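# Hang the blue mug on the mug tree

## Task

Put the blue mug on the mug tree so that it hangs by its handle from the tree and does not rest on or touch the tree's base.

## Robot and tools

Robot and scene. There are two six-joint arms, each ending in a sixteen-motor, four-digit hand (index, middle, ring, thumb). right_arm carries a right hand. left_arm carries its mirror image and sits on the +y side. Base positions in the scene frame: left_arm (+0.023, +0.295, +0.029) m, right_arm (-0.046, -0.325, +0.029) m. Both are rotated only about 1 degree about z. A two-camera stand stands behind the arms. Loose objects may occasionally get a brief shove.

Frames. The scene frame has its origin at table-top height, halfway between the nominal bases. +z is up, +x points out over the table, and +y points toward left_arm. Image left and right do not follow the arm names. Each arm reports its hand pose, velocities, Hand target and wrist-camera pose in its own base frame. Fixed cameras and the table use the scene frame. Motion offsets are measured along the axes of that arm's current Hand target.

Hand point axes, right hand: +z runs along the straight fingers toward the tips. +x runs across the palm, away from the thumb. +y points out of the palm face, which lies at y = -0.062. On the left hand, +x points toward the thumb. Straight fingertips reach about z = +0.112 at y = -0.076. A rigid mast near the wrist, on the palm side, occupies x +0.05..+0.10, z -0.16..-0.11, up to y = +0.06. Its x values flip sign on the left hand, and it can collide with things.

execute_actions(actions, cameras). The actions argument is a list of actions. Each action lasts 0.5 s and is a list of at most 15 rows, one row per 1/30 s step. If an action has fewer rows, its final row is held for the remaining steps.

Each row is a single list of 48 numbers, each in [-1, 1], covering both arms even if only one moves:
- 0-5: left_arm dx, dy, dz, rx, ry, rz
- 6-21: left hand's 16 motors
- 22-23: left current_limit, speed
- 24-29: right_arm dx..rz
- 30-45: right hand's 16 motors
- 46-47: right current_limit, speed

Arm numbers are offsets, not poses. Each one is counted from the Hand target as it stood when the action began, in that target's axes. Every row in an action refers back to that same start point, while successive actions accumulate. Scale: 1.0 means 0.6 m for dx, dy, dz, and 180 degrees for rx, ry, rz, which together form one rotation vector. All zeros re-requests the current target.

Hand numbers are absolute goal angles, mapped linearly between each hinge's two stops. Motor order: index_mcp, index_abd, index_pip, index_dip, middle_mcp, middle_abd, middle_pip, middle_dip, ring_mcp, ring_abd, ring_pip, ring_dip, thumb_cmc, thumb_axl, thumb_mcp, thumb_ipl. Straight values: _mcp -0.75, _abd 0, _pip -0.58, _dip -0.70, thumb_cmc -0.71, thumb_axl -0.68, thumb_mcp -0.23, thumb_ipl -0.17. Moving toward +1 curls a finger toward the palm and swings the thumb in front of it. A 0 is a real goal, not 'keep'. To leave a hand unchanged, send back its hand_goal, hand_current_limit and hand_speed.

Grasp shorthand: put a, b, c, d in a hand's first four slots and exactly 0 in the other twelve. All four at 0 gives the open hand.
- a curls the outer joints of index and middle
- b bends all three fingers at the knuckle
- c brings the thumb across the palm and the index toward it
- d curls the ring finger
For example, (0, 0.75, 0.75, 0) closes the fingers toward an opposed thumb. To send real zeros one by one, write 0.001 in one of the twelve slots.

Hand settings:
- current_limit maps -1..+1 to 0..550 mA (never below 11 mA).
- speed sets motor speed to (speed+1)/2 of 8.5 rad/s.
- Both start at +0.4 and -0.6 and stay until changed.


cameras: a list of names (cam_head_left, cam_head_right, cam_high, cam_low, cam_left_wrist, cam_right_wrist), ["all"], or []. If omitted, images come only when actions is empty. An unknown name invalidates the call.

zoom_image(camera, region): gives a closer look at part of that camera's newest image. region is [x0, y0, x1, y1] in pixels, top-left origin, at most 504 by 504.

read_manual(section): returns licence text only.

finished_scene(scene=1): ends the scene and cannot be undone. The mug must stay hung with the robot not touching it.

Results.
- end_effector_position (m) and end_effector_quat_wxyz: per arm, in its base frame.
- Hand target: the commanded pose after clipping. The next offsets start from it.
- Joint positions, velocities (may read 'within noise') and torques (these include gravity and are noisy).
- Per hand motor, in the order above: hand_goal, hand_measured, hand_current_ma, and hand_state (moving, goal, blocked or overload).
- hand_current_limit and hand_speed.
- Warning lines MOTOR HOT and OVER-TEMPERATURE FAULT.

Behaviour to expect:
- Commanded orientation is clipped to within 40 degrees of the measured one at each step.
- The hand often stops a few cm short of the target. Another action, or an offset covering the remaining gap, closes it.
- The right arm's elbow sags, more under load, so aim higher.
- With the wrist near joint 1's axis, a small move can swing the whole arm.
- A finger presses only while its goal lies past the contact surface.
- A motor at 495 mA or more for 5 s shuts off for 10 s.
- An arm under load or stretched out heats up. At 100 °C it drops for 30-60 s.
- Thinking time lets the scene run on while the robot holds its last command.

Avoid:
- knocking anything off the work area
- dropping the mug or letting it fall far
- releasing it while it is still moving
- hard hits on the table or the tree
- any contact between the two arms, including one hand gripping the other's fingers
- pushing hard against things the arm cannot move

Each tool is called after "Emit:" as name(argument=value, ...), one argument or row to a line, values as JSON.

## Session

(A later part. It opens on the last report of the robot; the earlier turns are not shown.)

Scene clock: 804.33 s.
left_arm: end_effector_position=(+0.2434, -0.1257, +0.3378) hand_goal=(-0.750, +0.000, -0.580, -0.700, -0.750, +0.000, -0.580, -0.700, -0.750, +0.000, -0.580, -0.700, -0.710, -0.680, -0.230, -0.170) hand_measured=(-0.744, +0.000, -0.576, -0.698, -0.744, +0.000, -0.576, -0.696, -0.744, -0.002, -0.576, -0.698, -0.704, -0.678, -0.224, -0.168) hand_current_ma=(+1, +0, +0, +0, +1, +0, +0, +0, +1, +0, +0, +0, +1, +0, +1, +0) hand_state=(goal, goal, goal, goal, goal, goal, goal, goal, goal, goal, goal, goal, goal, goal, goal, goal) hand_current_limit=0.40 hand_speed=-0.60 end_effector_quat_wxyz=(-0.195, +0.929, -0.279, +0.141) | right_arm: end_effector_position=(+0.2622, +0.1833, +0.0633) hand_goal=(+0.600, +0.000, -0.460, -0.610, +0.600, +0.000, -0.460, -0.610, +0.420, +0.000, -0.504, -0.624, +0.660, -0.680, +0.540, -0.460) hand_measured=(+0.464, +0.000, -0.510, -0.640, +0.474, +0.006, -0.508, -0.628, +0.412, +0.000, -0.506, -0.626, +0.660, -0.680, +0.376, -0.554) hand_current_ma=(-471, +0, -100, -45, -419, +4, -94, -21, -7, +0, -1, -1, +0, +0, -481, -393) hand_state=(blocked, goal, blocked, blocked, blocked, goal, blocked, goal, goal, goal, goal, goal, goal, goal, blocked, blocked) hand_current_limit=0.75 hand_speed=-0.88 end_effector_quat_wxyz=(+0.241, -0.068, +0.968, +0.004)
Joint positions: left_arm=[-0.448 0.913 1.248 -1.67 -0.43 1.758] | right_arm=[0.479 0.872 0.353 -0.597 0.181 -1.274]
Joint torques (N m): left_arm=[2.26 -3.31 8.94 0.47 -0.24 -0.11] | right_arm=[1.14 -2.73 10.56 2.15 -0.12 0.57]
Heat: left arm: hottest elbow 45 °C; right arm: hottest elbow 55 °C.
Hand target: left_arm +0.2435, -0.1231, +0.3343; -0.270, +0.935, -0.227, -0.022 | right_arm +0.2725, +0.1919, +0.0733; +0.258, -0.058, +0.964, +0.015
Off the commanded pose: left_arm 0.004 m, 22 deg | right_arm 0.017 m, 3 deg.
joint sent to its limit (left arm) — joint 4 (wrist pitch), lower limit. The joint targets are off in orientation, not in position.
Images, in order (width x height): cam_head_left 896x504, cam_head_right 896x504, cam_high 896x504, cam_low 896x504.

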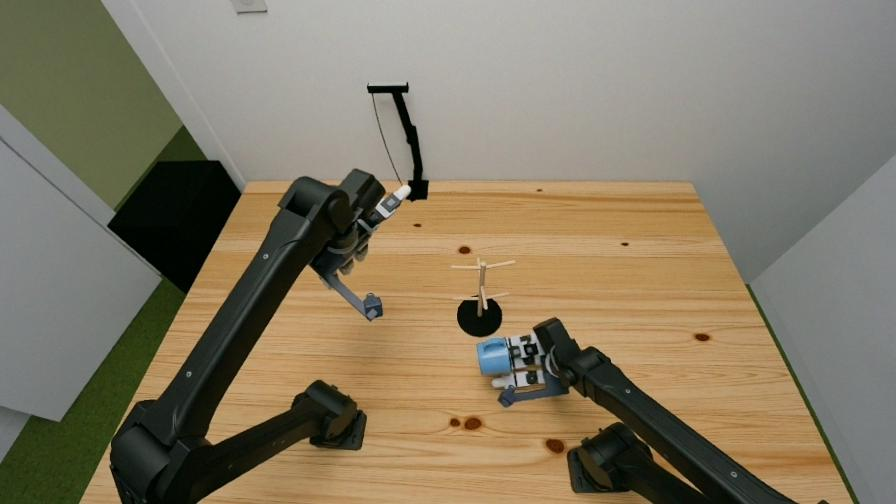

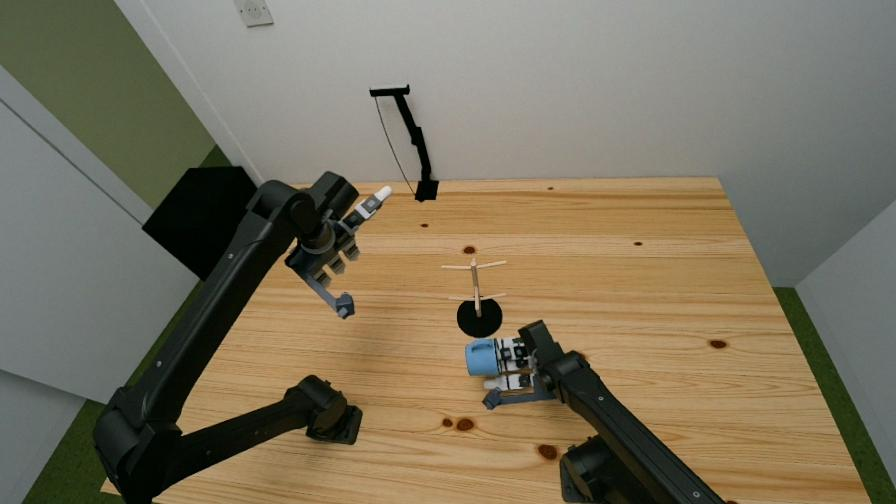

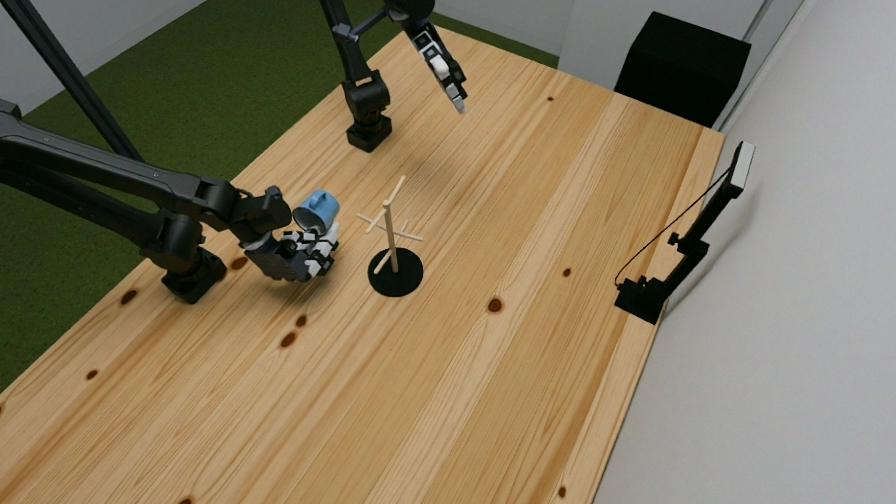

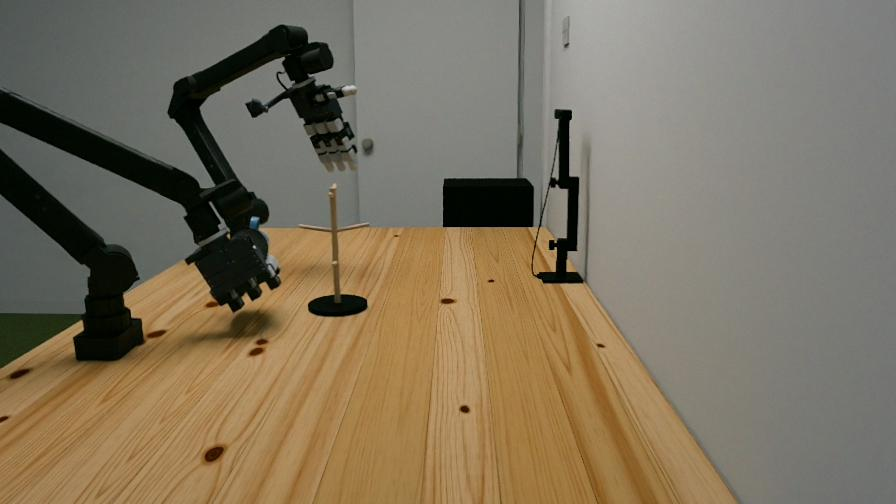

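Emit:
execute_actions(
  actions=[
    [[0,0,0,0,0,0,0,0,0,0,0,0,0,0,0,0,0,0,0,0,0,0,0.4,-0.6,-0.0341,0.0047,0.0281,0,0,0,0.6,0,-0.46,-0.61,0.6,0,-0.46,-0.61,0.42,0,-0.504,-0.623,0.66,-0.68,0.54,-0.46,0.75,-0.88]],
    [[0,0,0,0,0,0,0,0,0,0,0,0,0,0,0,0,0,0,0,0,0,0,0.4,-0.6,-0.0341,0.0047,0.0281,0,0,0,0.6,0,-0.46,-0.61,0.6,0,-0.46,-0.61,0.42,0,-0.504,-0.623,0.66,-0.68,0.54,-0.46,0.75,-0.88]],
  ],
  cameras=["cam_head_left","cam_head_right","cam_high","cam_low"],
)

Emit:
zoom_image(
  camera="cam_low",
  region=[230, 180, 350, 300],
)

Emit:
zoom_image(
  camera="cam_head_left",
  region=[450, 270, 540, 360],
)

Emit:
zoom_image(
  camera="cam_head_right",
  region=[440, 270, 530, 360],
)

Emit:
zoom_image(
  camera="cam_high",
  region=[290, 170, 430, 310],
)

Scene clock: 853.23 s.
left_arm: end_effector_position=(+0.2434, -0.1257, +0.3378) hand_goal=(-0.750, +0.000, -0.580, -0.700, -0.750, +0.000, -0.580, -0.700, -0.750, +0.000, -0.580, -0.700, -0.710, -0.680, -0.230, -0.170) hand_measured=(-0.744, +0.000, -0.576, -0.698, -0.744, +0.000, -0.576, -0.696, -0.744, -0.002, -0.576, -0.698, -0.704, -0.678, -0.224, -0.168) hand_current_ma=(+1, +0, +0, +0, +1, +0, +0, +0, +1, +0, +0, +0, +1, +0, +1, +0) hand_state=(goal, goal, goal, goal, goal, goal, goal, goal, goal, goal, goal, goal, goal, goal, goal, goal) hand_current_limit=0.40 hand_speed=-0.60 end_effector_quat_wxyz=(-0.195, +0.929, -0.279, +0.141) | right_arm: end_effector_position=(+0.2928, +0.1898, +0.0370) hand_goal=(+0.600, +0.000, -0.460, -0.610, +0.600, +0.000, -0.460, -0.610, +0.420, +0.000, -0.504, -0.624, +0.660, -0.680, +0.540, -0.460) hand_measured=(+0.464, +0.000, -0.510, -0.640, +0.474, +0.006, -0.508, -0.628, +0.412, +0.000, -0.506, -0.626, +0.660, -0.680, +0.376, -0.554) hand_current_ma=(-469, +0, -100, -45, -419, +4, -94, -21, -7, +0, -1, -1, +0, +0, -481, -393) hand_state=(blocked, goal, blocked, blocked, blocked, goal, blocked, goal, goal, goal, goal, goal, goal, goal, blocked, blocked) hand_current_limit=0.75 hand_speed=-0.88 end_effector_quat_wxyz=(+0.224, -0.062, +0.973, -0.002)
Joint positions: left_arm=[-0.448 0.913 1.248 -1.67 -0.43 1.758] | right_arm=[0.447 1.084 0.393 -0.459 0.168 -1.287]
Joint torques (N m): left_arm=[2.32 -3.25 8.92 0.49 -0.24 -0.12] | right_arm=[-0.67 -4.37 13.31 1.85 -0.58 0.14]
Heat: left arm: hottest elbow 45 °C; right arm: hottest elbow 55 °C.
Hand target: left_arm +0.2435, -0.1231, +0.3343; -0.270, +0.935, -0.227, -0.022 | right_arm +0.3237, +0.2037, +0.0644; +0.258, -0.058, +0.964, +0.015
Off the commanded pose: left_arm 0.004 m, 22 deg | right_arm 0.044 m, 5 deg.
joint sent to its limit (left arm) — joint 4 (wrist pitch), lower limit. The joint targets are off in orientation, not in position.
Images, in order (width x height): cam_head_left 896x504, cam_head_right 896x504, cam_high 896x504, cam_low 896x504.

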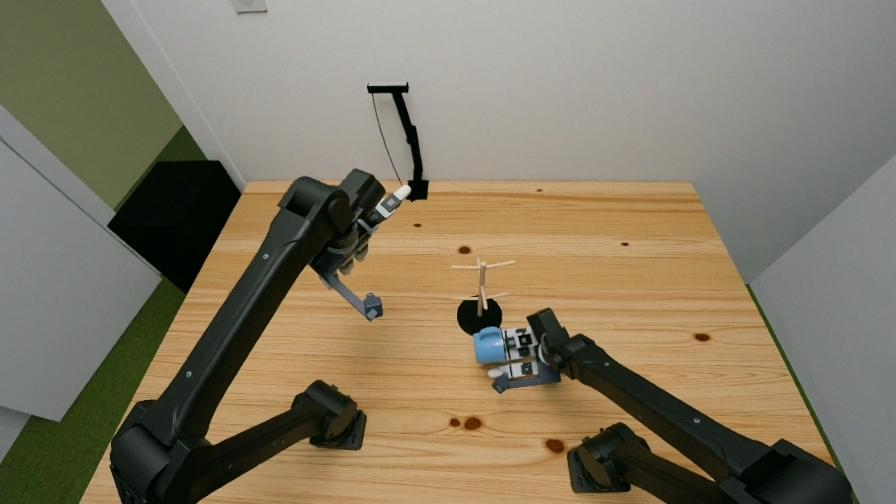

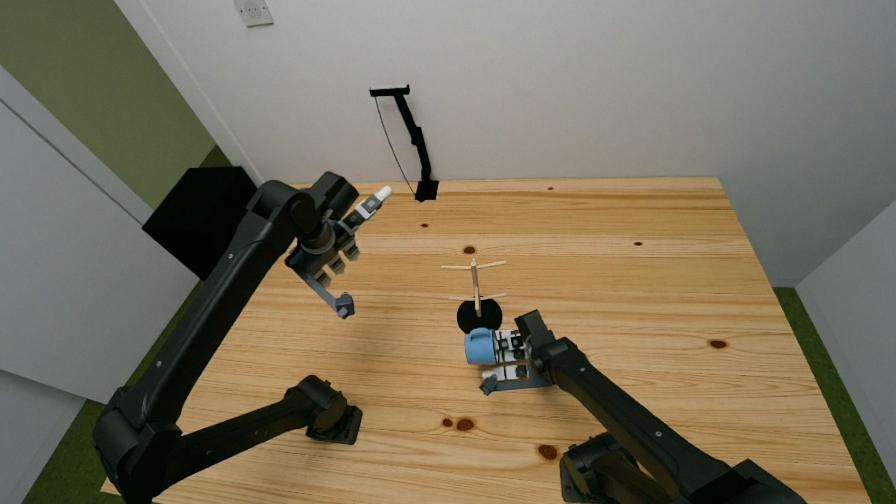

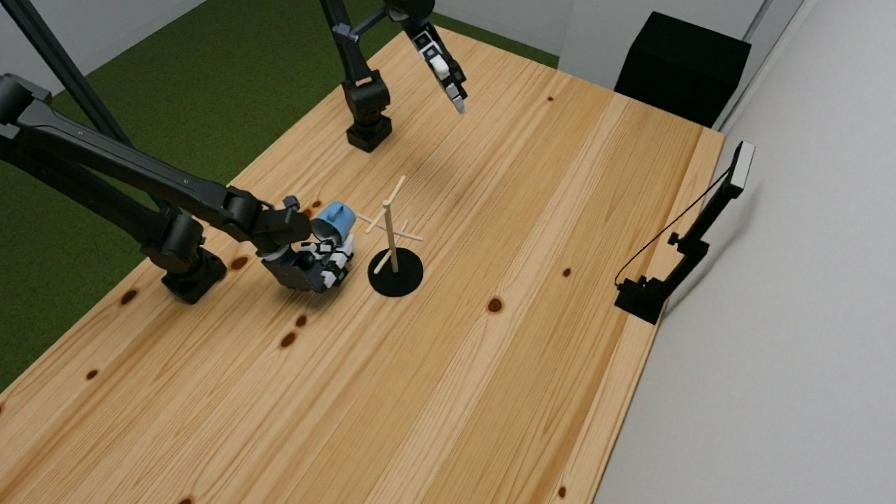

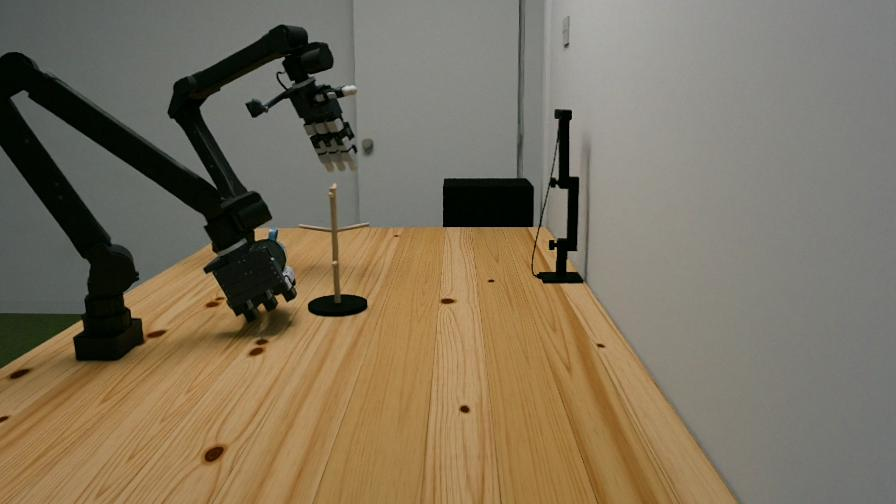

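Scaled by 4.200 from the camera's 896x504 image, which has a finer 1280x720 frame.

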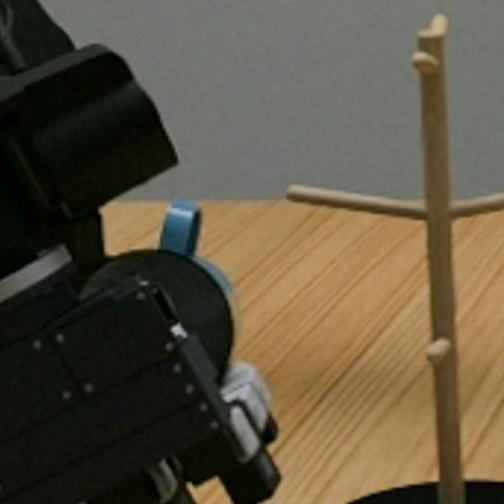

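Scaled by 5.600 from the camera's 896x504 image, which has a finer 1280x720 frame.

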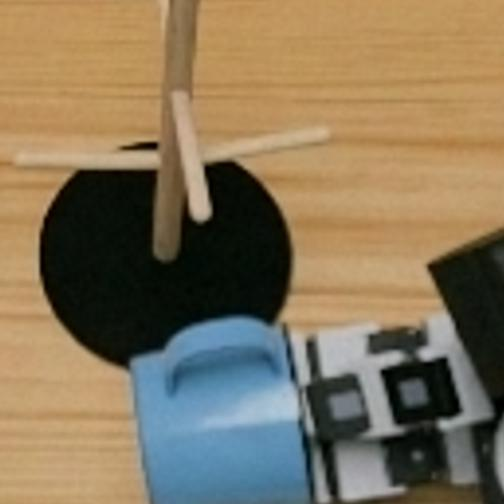

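Scaled by 5.600 from the camera's 896x504 image, which has a finer 1280x720 frame.

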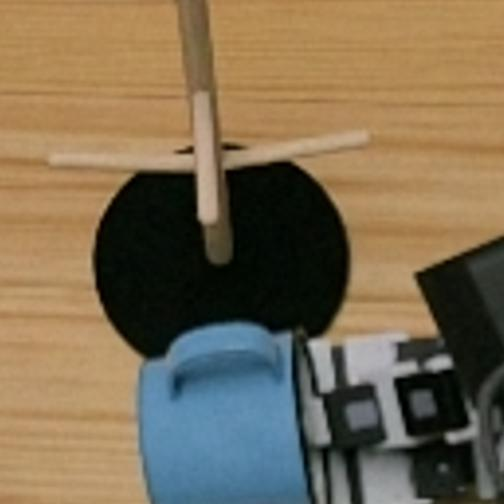

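Scaled by 3.600 from the camera's 896x504 image, which has a finer 1280x720 frame.

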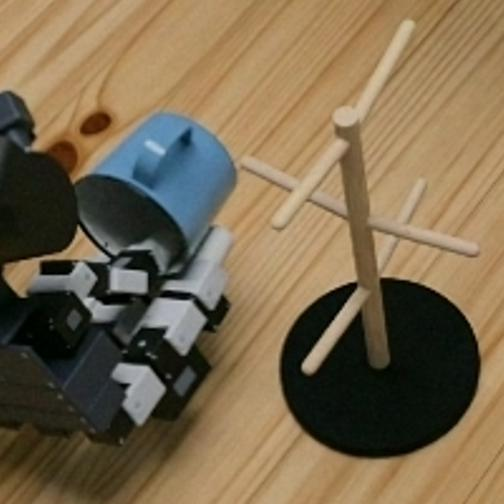

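Emit:
execute_actions(
  actions=[
    [[0,0,0,0,0,0,0,0,0,0,0,0,0,0,0,0,0,0,0,0,0,0,0.4,-0.6,0,0,0,0,0,0,0.6,0,-0.46,-0.61,0.6,0,-0.46,-0.61,0.42,0,-0.504,-0.623,0.66,-0.68,0.54,-0.46,0.75,-0.88]],
  ],
  cameras=["cam_low"],
)

Scene clock: 856.70 s.
left_arm: end_effector_position=(+0.2434, -0.1257, +0.3378) hand_goal=(-0.750, +0.000, -0.580, -0.700, -0.750, +0.000, -0.580, -0.700, -0.750, +0.000, -0.580, -0.700, -0.710, -0.680, -0.230, -0.170) hand_measured=(-0.744, +0.000, -0.576, -0.698, -0.744, +0.000, -0.576, -0.696, -0.744, -0.002, -0.576, -0.698, -0.704, -0.678, -0.224, -0.168) hand_current_ma=(+1, +0, +0, +0, +1, +0, +0, +0, +1, +0, +0, +0, +1, +0, +1, +0) hand_state=(goal, goal, goal, goal, goal, goal, goal, goal, goal, goal, goal, goal, goal, goal, goal, goal) hand_current_limit=0.40 hand_speed=-0.60 end_effector_quat_wxyz=(-0.195, +0.929, -0.279, +0.141) | right_arm: end_effector_position=(+0.2927, +0.1898, +0.0365) hand_goal=(+0.600, +0.000, -0.460, -0.610, +0.600, +0.000, -0.460, -0.610, +0.420, +0.000, -0.504, -0.624, +0.660, -0.680, +0.540, -0.460) hand_measured=(+0.464, +0.000, -0.510, -0.640, +0.474, +0.006, -0.508, -0.628, +0.412, +0.000, -0.506, -0.626, +0.660, -0.680, +0.376, -0.554) hand_current_ma=(-469, +0, -100, -45, -419, +4, -94, -21, -7, +0, -1, -1, +0, +0, -481, -393) hand_state=(blocked, goal, blocked, blocked, blocked, goal, blocked, goal, goal, goal, goal, goal, goal, goal, blocked, blocked) hand_current_limit=0.75 hand_speed=-0.88 end_effector_quat_wxyz=(+0.223, -0.062, +0.973, -0.003)
Joint positions: left_arm=[-0.448 0.913 1.248 -1.67 -0.43 1.758] | right_arm=[0.447 1.086 0.393 -0.459 0.168 -1.287]
Joint torques (N m): left_arm=[2.37 -3.25 8.91 0.47 -0.24 -0.12] | right_arm=[-0.67 -4.6 13.41 2 -0.56 0.13]
Heat: left arm: hottest elbow 45 °C; right arm: hottest elbow 55 °C.
Hand target: left_arm +0.2435, -0.1231, +0.3343; -0.270, +0.935, -0.227, -0.022 | right_arm +0.3237, +0.2037, +0.0644; +0.258, -0.058, +0.964, +0.015
Off the commanded pose: left_arm 0.004 m, 22 deg | right_arm 0.044 m, 5 deg.
joint sent to its limit (left arm) — joint 4 (wrist pitch), lower limit. The joint targets are off in orientation, not in position.
Images, in order (width x height): cam_low 896x504.

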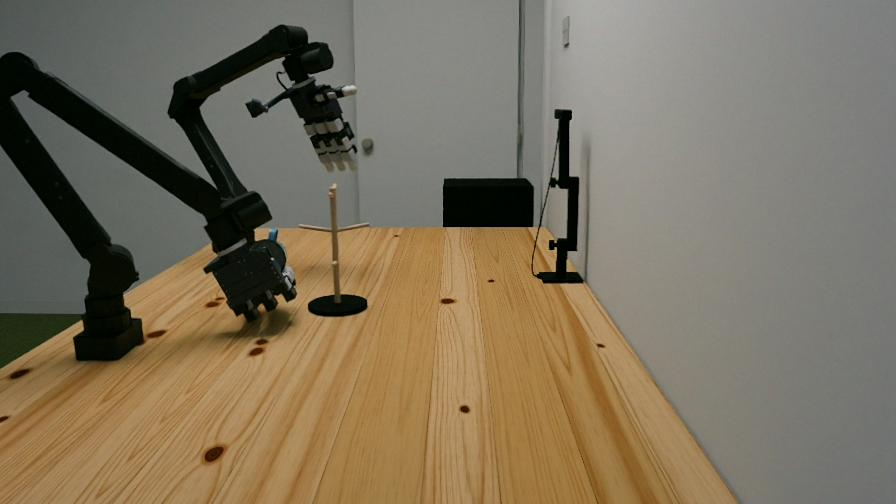

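Emit:
execute_actions(
  actions=[
    [[0,0,0,0,0,0,0,0,0,0,0,0,0,0,0,0,0,0,0,0,0,0,0.4,-0.6,-0.0167,0,-0.0289,0,0,0,0.6,0,-0.46,-0.61,0.6,0,-0.46,-0.61,0.42,0,-0.504,-0.623,0.66,-0.68,0.54,-0.46,0.75,-0.88]],
  ],
  cameras=[],
)

Scene clock: 863.90 s.
left_arm: end_effector_position=(+0.2434, -0.1257, +0.3378) hand_goal=(-0.750, +0.000, -0.580, -0.700, -0.750, +0.000, -0.580, -0.700, -0.750, +0.000, -0.580, -0.700, -0.710, -0.680, -0.230, -0.170) hand_measured=(-0.744, +0.000, -0.576, -0.698, -0.744, +0.000, -0.576, -0.696, -0.744, -0.002, -0.576, -0.698, -0.704, -0.678, -0.224, -0.168) hand_current_ma=(+1, +0, +0, +0, +1, +0, +0, +0, +1, +0, +0, +0, +1, +0, +1, +0) hand_state=(goal, goal, goal, goal, goal, goal, goal, goal, goal, goal, goal, goal, goal, goal, goal, goal) hand_current_limit=0.40 hand_speed=-0.60 end_effector_quat_wxyz=(-0.195, +0.929, -0.279, +0.141) | right_arm: end_effector_position=(+0.3010, +0.1938, +0.0544) hand_goal=(+0.600, +0.000, -0.460, -0.610, +0.600, +0.000, -0.460, -0.610, +0.420, +0.000, -0.504, -0.624, +0.660, -0.680, +0.540, -0.460) hand_measured=(+0.464, +0.000, -0.510, -0.640, +0.474, +0.006, -0.508, -0.628, +0.412, +0.000, -0.506, -0.626, +0.660, -0.680, +0.376, -0.554) hand_current_ma=(-469, +0, -100, -45, -419, +4, -94, -21, -7, +0, -1, -1, +0, +0, -481, -393) hand_state=(blocked, goal, blocked, blocked, blocked, goal, blocked, goal, goal, goal, goal, goal, goal, goal, blocked, blocked) hand_current_limit=0.75 hand_speed=-0.88 end_effector_quat_wxyz=(+0.231, -0.061, +0.971, +0.001)
Joint positions: left_arm=[-0.448 0.913 1.248 -1.67 -0.43 1.758] | right_arm=[0.447 1.062 0.43 -0.501 0.168 -1.288]
Joint torques (N m): left_arm=[2.32 -3.31 8.92 0.49 -0.24 -0.12] | right_arm=[-0.21 -6.3 13.42 0.9 -0.58 0.21]
Heat: left arm: hottest elbow 45 °C; right arm: hottest elbow 55 °C.
Hand target: left_arm +0.2435, -0.1231, +0.3343; -0.270, +0.935, -0.227, -0.022 | right_arm +0.3238, +0.2038, +0.0845; +0.258, -0.058, +0.964, +0.015
Off the commanded pose: left_arm 0.004 m, 22 deg | right_arm 0.039 m, 4 deg.
joint sent to its limit (left arm) — joint 4 (wrist pitch), lower limit. The joint targets are off in orientation, not in position.
No camera images: "cameras" was empty.

Emit:
execute_actions(
  actions=[],
  cameras=["cam_head_left","cam_head_right","cam_high","cam_low"],
)

Emit:
zoom_image(
  camera="cam_low",
  region=[250, 190, 350, 290],
)

Emit:
zoom_image(
  camera="cam_head_left",
  region=[450, 270, 540, 360],
)

Emit:
zoom_image(
  camera="cam_head_right",
  region=[440, 270, 530, 360],
)

Emit:
zoom_image(
  camera="cam_high",
  region=[300, 170, 440, 310],
)

Scene clock: 868.33 s.
left_arm: end_effector_position=(+0.2434, -0.1257, +0.3378) hand_goal=(-0.750, +0.000, -0.580, -0.700, -0.750, +0.000, -0.580, -0.700, -0.750, +0.000, -0.580, -0.700, -0.710, -0.680, -0.230, -0.170) hand_measured=(-0.744, +0.000, -0.576, -0.698, -0.744, +0.000, -0.576, -0.696, -0.744, -0.002, -0.576, -0.698, -0.704, -0.678, -0.224, -0.168) hand_current_ma=(+1, +0, +0, +0, +1, +0, +0, +0, +1, +0, +0, +0, +1, +0, +1, +0) hand_state=(goal, goal, goal, goal, goal, goal, goal, goal, goal, goal, goal, goal, goal, goal, goal, goal) hand_current_limit=0.40 hand_speed=-0.60 end_effector_quat_wxyz=(-0.195, +0.929, -0.279, +0.141) | right_arm: end_effector_position=(+0.3010, +0.1938, +0.0544) hand_goal=(+0.600, +0.000, -0.460, -0.610, +0.600, +0.000, -0.460, -0.610, +0.420, +0.000, -0.504, -0.624, +0.660, -0.680, +0.540, -0.460) hand_measured=(+0.464, +0.000, -0.510, -0.640, +0.474, +0.006, -0.508, -0.628, +0.412, +0.000, -0.506, -0.626, +0.660, -0.680, +0.376, -0.554) hand_current_ma=(-469, +0, -100, -45, -419, +4, -94, -21, -7, +0, -1, -1, +0, +0, -481, -393) hand_state=(blocked, goal, blocked, blocked, blocked, goal, blocked, goal, goal, goal, goal, goal, goal, goal, blocked, blocked) hand_current_limit=0.75 hand_speed=-0.88 end_effector_quat_wxyz=(+0.231, -0.061, +0.971, +0.001)
Joint positions: left_arm=[-0.448 0.913 1.248 -1.67 -0.43 1.758] | right_arm=[0.447 1.062 0.43 -0.501 0.168 -1.288]
Joint velocities: within noise
Joint torques (N m): left_arm=[2.37 -3.31 8.94 0.47 -0.24 -0.12] | right_arm=[-0.32 -5.66 13.56 0.94 -0.58 0.2]
Heat: left arm: hottest elbow 45 °C; right arm: hottest elbow 55 °C.
Hand target: left_arm +0.2435, -0.1231, +0.3343; -0.270, +0.935, -0.227, -0.022 | right_arm +0.3238, +0.2038, +0.0846; +0.258, -0.058, +0.964, +0.015
Off the commanded pose: left_arm 0.004 m, 22 deg | right_arm 0.039 m, 4 deg.
Images, in order (width x height): cam_head_left 896x504, cam_head_right 896x504, cam_high 896x504, cam_low 896x504.

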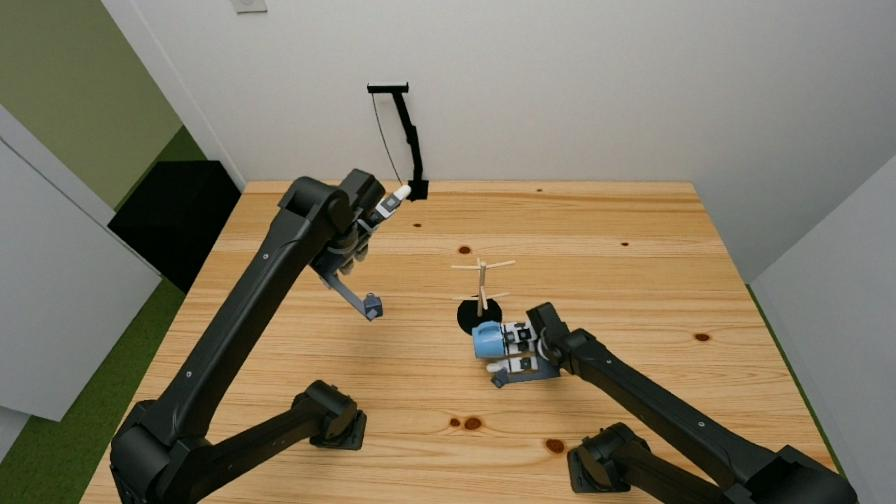

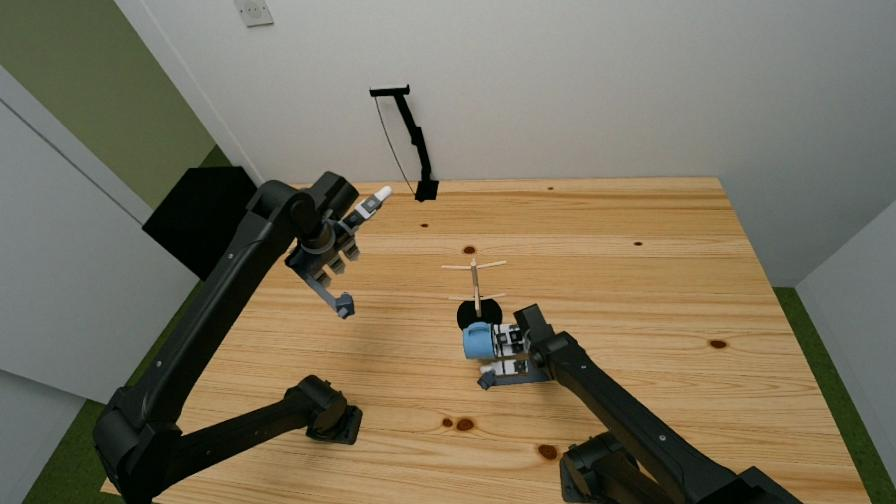

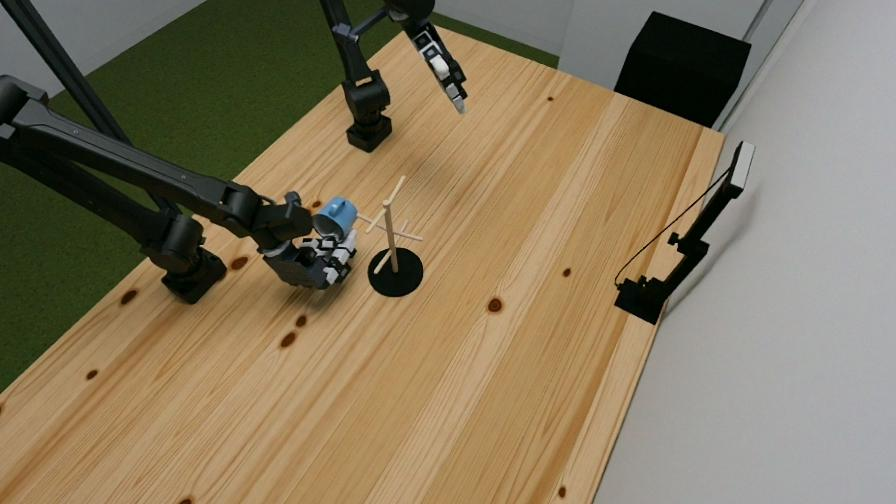

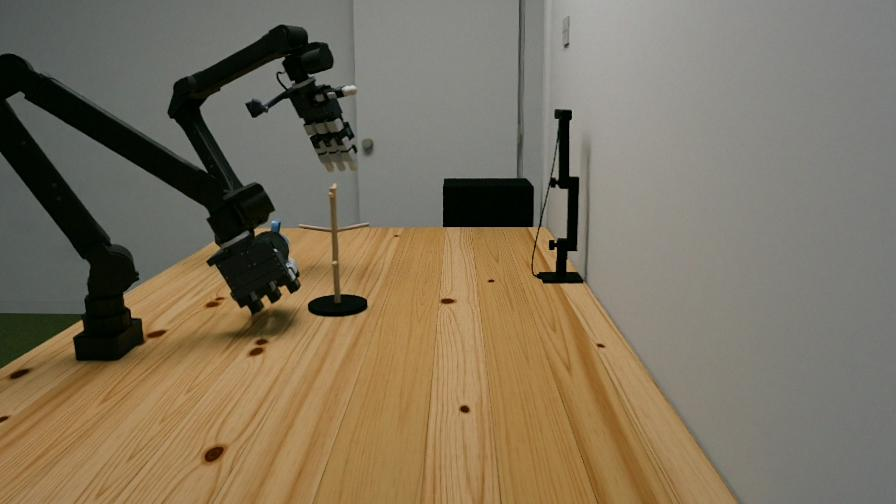

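Scaled by 5.040 from the camera's 896x504 image, which has a finer 1280x720 frame.

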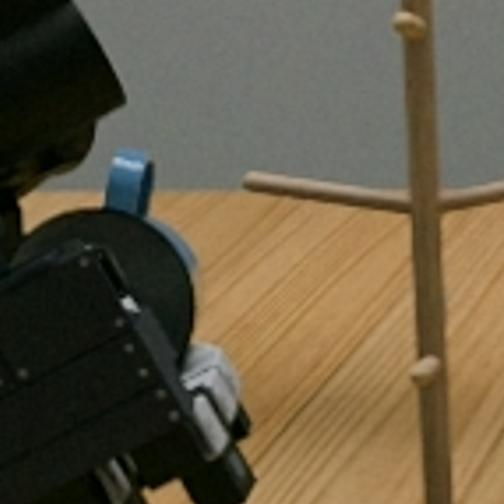

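Scaled by 5.600 from the camera's 896x504 image, which has a finer 1280x720 frame.

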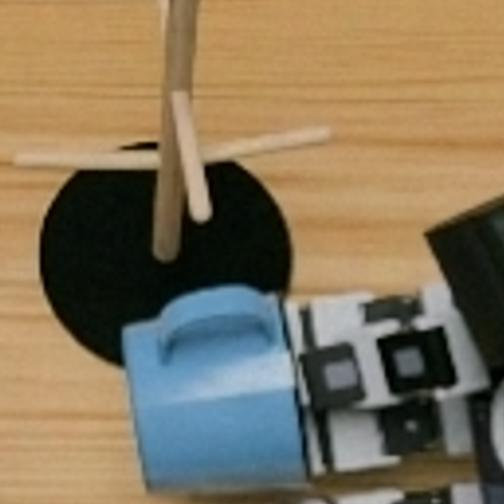

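Scaled by 5.600 from the camera's 896x504 image, which has a finer 1280x720 frame.

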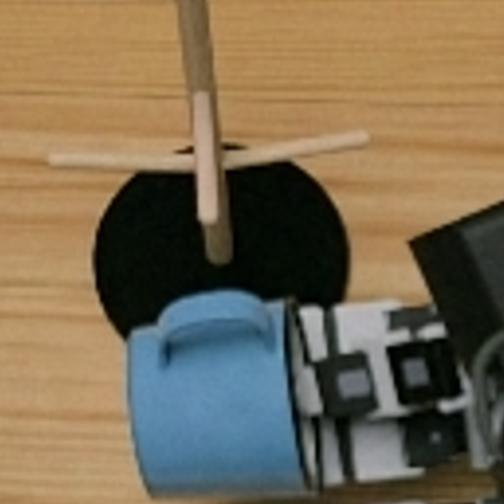

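Scaled by 3.600 from the camera's 896x504 image, which has a finer 1280x720 frame.

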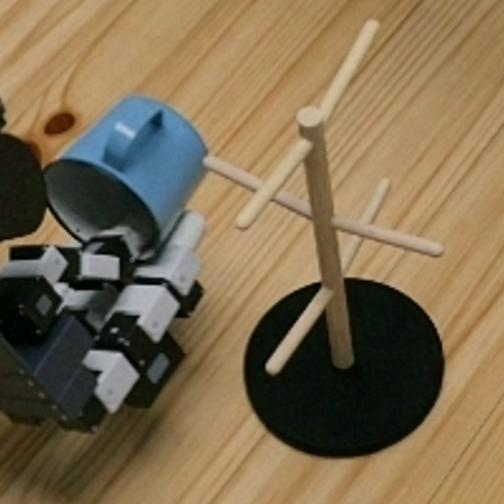

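Emit:
execute_actions(
  actions=[
    [[0,0,0,0,0,0,0,0,0,0,0,0,0,0,0,0,0,0,0,0,0,0,0.4,-0.6,-0.0083,0,-0.0144,0,0,0,0.6,0,-0.46,-0.61,0.6,0,-0.46,-0.61,0.42,0,-0.504,-0.623,0.66,-0.68,0.54,-0.46,0.75,-0.88]],
    [[0,0,0,0,0,0,0,0,0,0,0,0,0,0,0,0,0,0,0,0,0,0,0.4,-0.6,-0.0217,0,0.0125,0,0,0,0.6,0,-0.46,-0.61,0.6,0,-0.46,-0.61,0.42,0,-0.504,-0.623,0.66,-0.68,0.54,-0.46,0.75,-0.88]],
  ],
  cameras=["cam_low"],
)

Emit:
zoom_image(
  camera="cam_low",
  region=[250, 190, 350, 290],
)

Scene clock: 884.07 s.
left_arm: end_effector_position=(+0.2434, -0.1257, +0.3378) hand_goal=(-0.750, +0.000, -0.580, -0.700, -0.750, +0.000, -0.580, -0.700, -0.750, +0.000, -0.580, -0.700, -0.710, -0.680, -0.230, -0.170) hand_measured=(-0.744, +0.000, -0.576, -0.698, -0.744, +0.000, -0.576, -0.696, -0.744, -0.002, -0.576, -0.698, -0.704, -0.678, -0.224, -0.168) hand_current_ma=(+1, +0, +0, +0, +1, +0, +0, +0, +1, +0, +0, +0, +1, +0, +1, +0) hand_state=(goal, goal, goal, goal, goal, goal, goal, goal, goal, goal, goal, goal, goal, goal, goal, goal) hand_current_limit=0.40 hand_speed=-0.60 end_effector_quat_wxyz=(-0.195, +0.929, -0.279, +0.141) | right_arm: end_effector_position=(+0.3110, +0.1960, +0.0662) hand_goal=(+0.600, +0.000, -0.460, -0.610, +0.600, +0.000, -0.460, -0.610, +0.420, +0.000, -0.504, -0.624, +0.660, -0.680, +0.540, -0.460) hand_measured=(+0.464, +0.000, -0.510, -0.640, +0.474, +0.006, -0.508, -0.628, +0.412, +0.000, -0.506, -0.626, +0.660, -0.680, +0.376, -0.554) hand_current_ma=(-469, +0, -100, -45, -419, +4, -94, -21, -7, +0, -1, -1, +0, +0, -481, -393) hand_state=(blocked, goal, blocked, blocked, blocked, goal, blocked, goal, goal, goal, goal, goal, goal, goal, blocked, blocked) hand_current_limit=0.75 hand_speed=-0.88 end_effector_quat_wxyz=(+0.229, -0.063, +0.971, +0.001)
Joint positions: left_arm=[-0.448 0.913 1.248 -1.67 -0.43 1.758] | right_arm=[0.434 1.07 0.474 -0.539 0.16 -1.302]
Joint torques (N m): left_arm=[2.32 -3.31 8.94 0.47 -0.24 -0.11] | right_arm=[-0.85 -4.48 13.97 1.63 -0.6 0.17]
Heat: left arm: hottest elbow 45 °C; right arm: hottest elbow 55 °C.
Hand target: left_arm +0.2435, -0.1231, +0.3343; -0.270, +0.935, -0.227, -0.022 | right_arm +0.3386, +0.2056, +0.0945; +0.258, -0.058, +0.964, +0.015
Off the commanded pose: left_arm 0.004 m, 22 deg | right_arm 0.041 m, 4 deg.
joint sent to its limit (left arm) — joint 4 (wrist pitch), lower limit. The joint targets are off in orientation, not in position.
Images, in order (width x height): cam_low 896x504.

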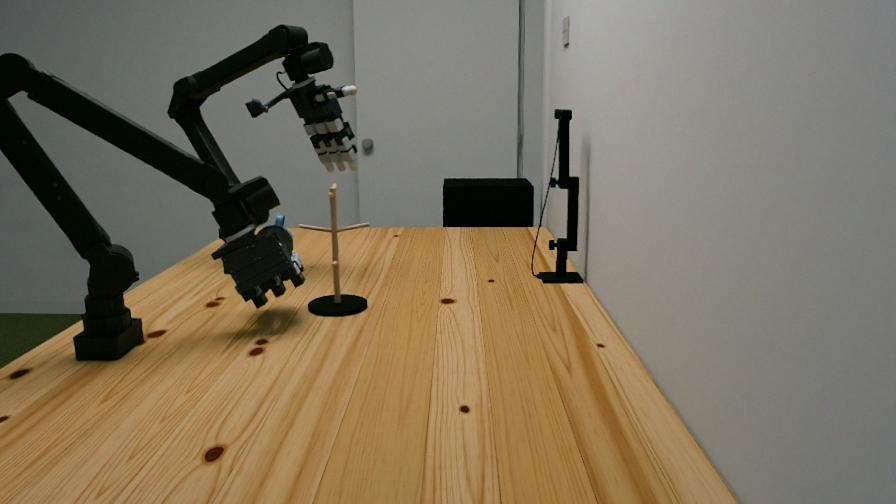

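Scaled by 5.040 from the camera's 896x504 image, which has a finer 1280x720 frame.

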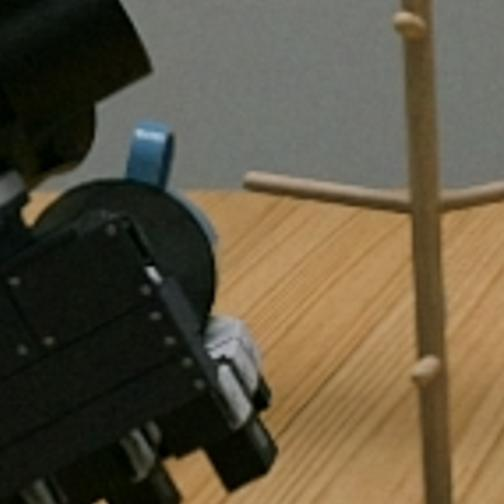

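Emit:
execute_actions(
  actions=[
    [[0,0,0,0,0,0,0,0,0,0,0,0,0,0,0,0,0,0,0,0,0,0,0.4,-0.6,-0.0213,0,0.0297,0,0,0,0.6,0,-0.46,-0.61,0.6,0,-0.46,-0.61,0.42,0,-0.504,-0.623,0.66,-0.68,0.54,-0.46,0.75,-0.88]],
  ],
  cameras=["cam_low","cam_head_left","cam_head_right"],
)

Emit:
zoom_image(
  camera="cam_low",
  region=[250, 190, 350, 290],
)

Emit:
zoom_image(
  camera="cam_head_left",
  region=[450, 270, 540, 360],
)

Emit:
zoom_image(
  camera="cam_head_right",
  region=[440, 270, 530, 360],
)

Scene clock: 893.27 s.
left_arm: end_effector_position=(+0.2434, -0.1257, +0.3378) hand_goal=(-0.750, +0.000, -0.580, -0.700, -0.750, +0.000, -0.580, -0.700, -0.750, +0.000, -0.580, -0.700, -0.710, -0.680, -0.230, -0.170) hand_measured=(-0.744, +0.000, -0.576, -0.698, -0.744, +0.000, -0.576, -0.696, -0.744, -0.002, -0.576, -0.698, -0.704, -0.678, -0.224, -0.168) hand_current_ma=(+1, +0, +0, +0, +1, +0, +0, +0, +1, +0, +0, +0, +1, +0, +1, +0) hand_state=(goal, goal, goal, goal, goal, goal, goal, goal, goal, goal, goal, goal, goal, goal, goal, goal) hand_current_limit=0.40 hand_speed=-0.60 end_effector_quat_wxyz=(-0.195, +0.929, -0.279, +0.141) | right_arm: end_effector_position=(+0.3268, +0.1962, +0.0568) hand_goal=(+0.600, +0.000, -0.460, -0.610, +0.600, +0.000, -0.460, -0.610, +0.420, +0.000, -0.504, -0.624, +0.660, -0.680, +0.540, -0.460) hand_measured=(+0.464, +0.000, -0.510, -0.640, +0.474, +0.006, -0.508, -0.628, +0.412, +0.000, -0.506, -0.626, +0.660, -0.680, +0.376, -0.554) hand_current_ma=(-469, +0, -100, -45, -419, +4, -94, -21, -7, +0, -1, -1, +0, +0, -481, -393) hand_state=(blocked, goal, blocked, blocked, blocked, goal, blocked, goal, goal, goal, goal, goal, goal, goal, blocked, blocked) hand_current_limit=0.75 hand_speed=-0.88 end_effector_quat_wxyz=(+0.223, -0.062, +0.973, -0.001)
Joint positions: left_arm=[-0.448 0.913 1.248 -1.67 -0.43 1.758] | right_arm=[0.41 1.147 0.499 -0.498 0.15 -1.321]
Joint torques (N m): left_arm=[2.32 -3.31 8.92 0.49 -0.24 -0.12] | right_arm=[-0.5 -5.89 13.71 1.92 -0.6 0.15]
Heat: left arm: hottest elbow 45 °C; right arm: hottest elbow 55 °C.
Hand target: left_arm +0.2435, -0.1231, +0.3343; -0.270, +0.935, -0.227, -0.022 | right_arm +0.3585, +0.2079, +0.0854; +0.258, -0.058, +0.964, +0.015
Off the commanded pose: left_arm 0.004 m, 22 deg | right_arm 0.044 m, 5 deg.
joint sent to its limit (left arm) — joint 4 (wrist pitch), lower limit. The joint targets are off in orientation, not in position.
Images, in order (width x height): cam_head_left 896x504, cam_head_right 896x504, cam_low 896x504.

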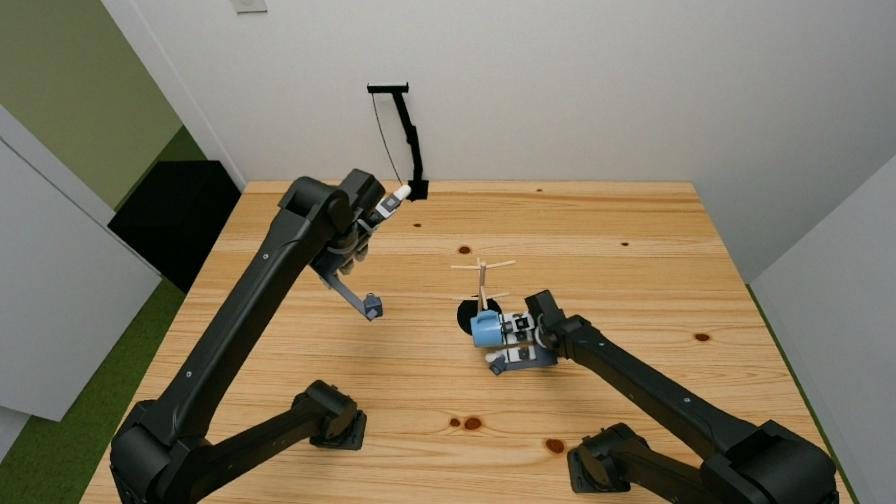

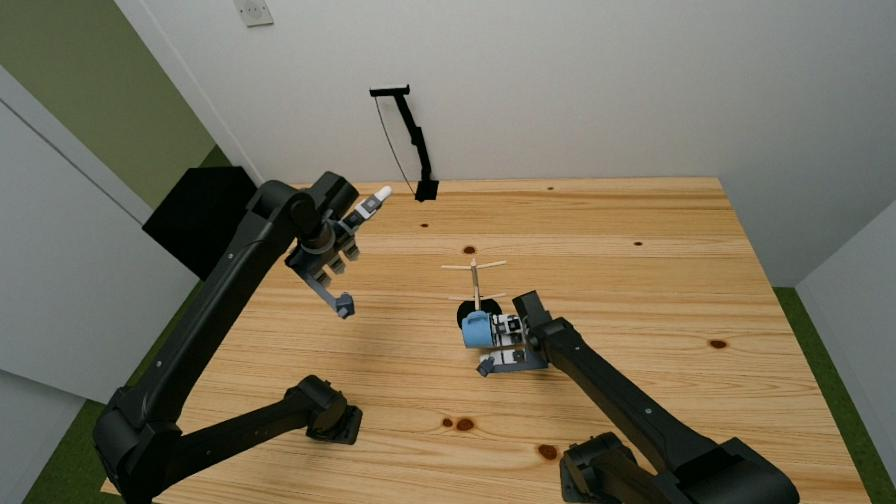

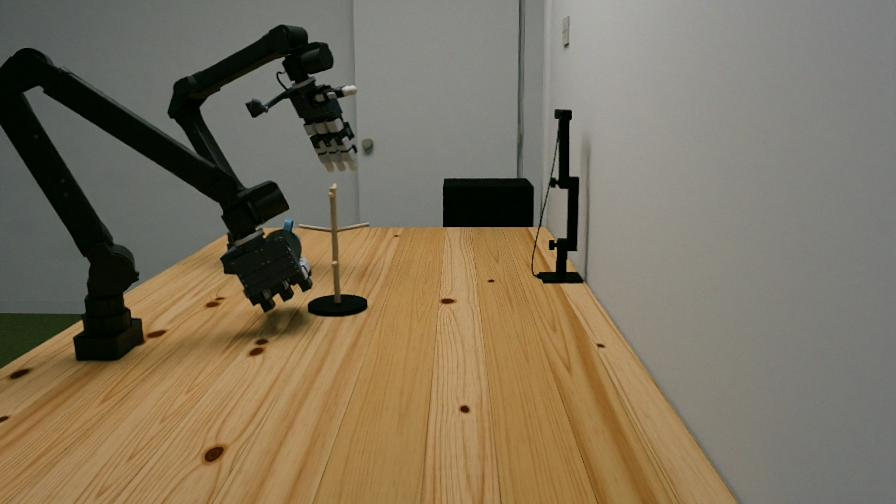

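Scaled by 5.040 from the camera's 896x504 image, which has a finer 1280x720 frame.

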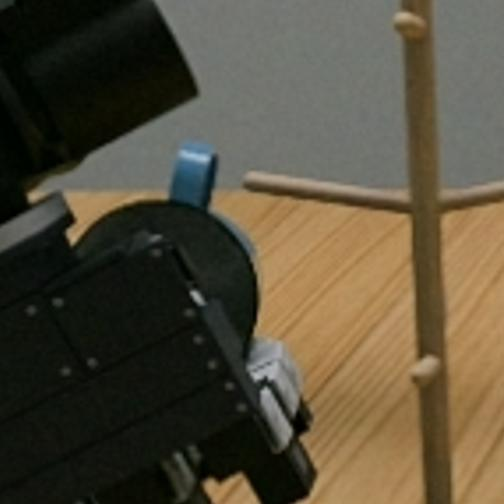

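Scaled by 5.600 from the camera's 896x504 image, which has a finer 1280x720 frame.

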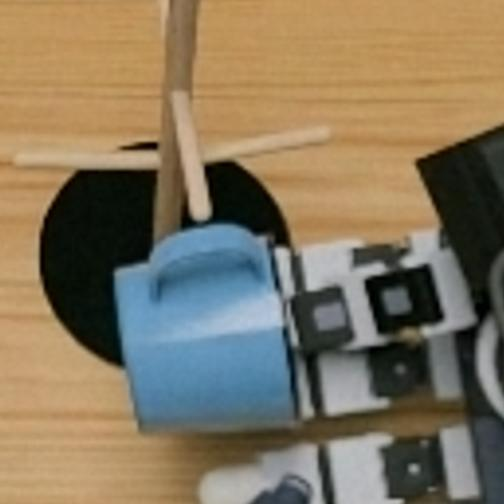

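Scaled by 5.600 from the camera's 896x504 image, which has a finer 1280x720 frame.

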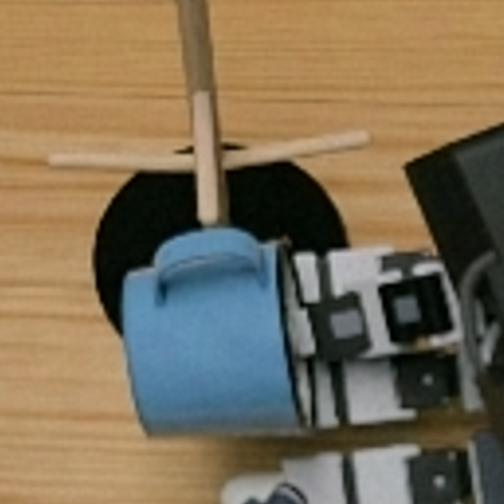

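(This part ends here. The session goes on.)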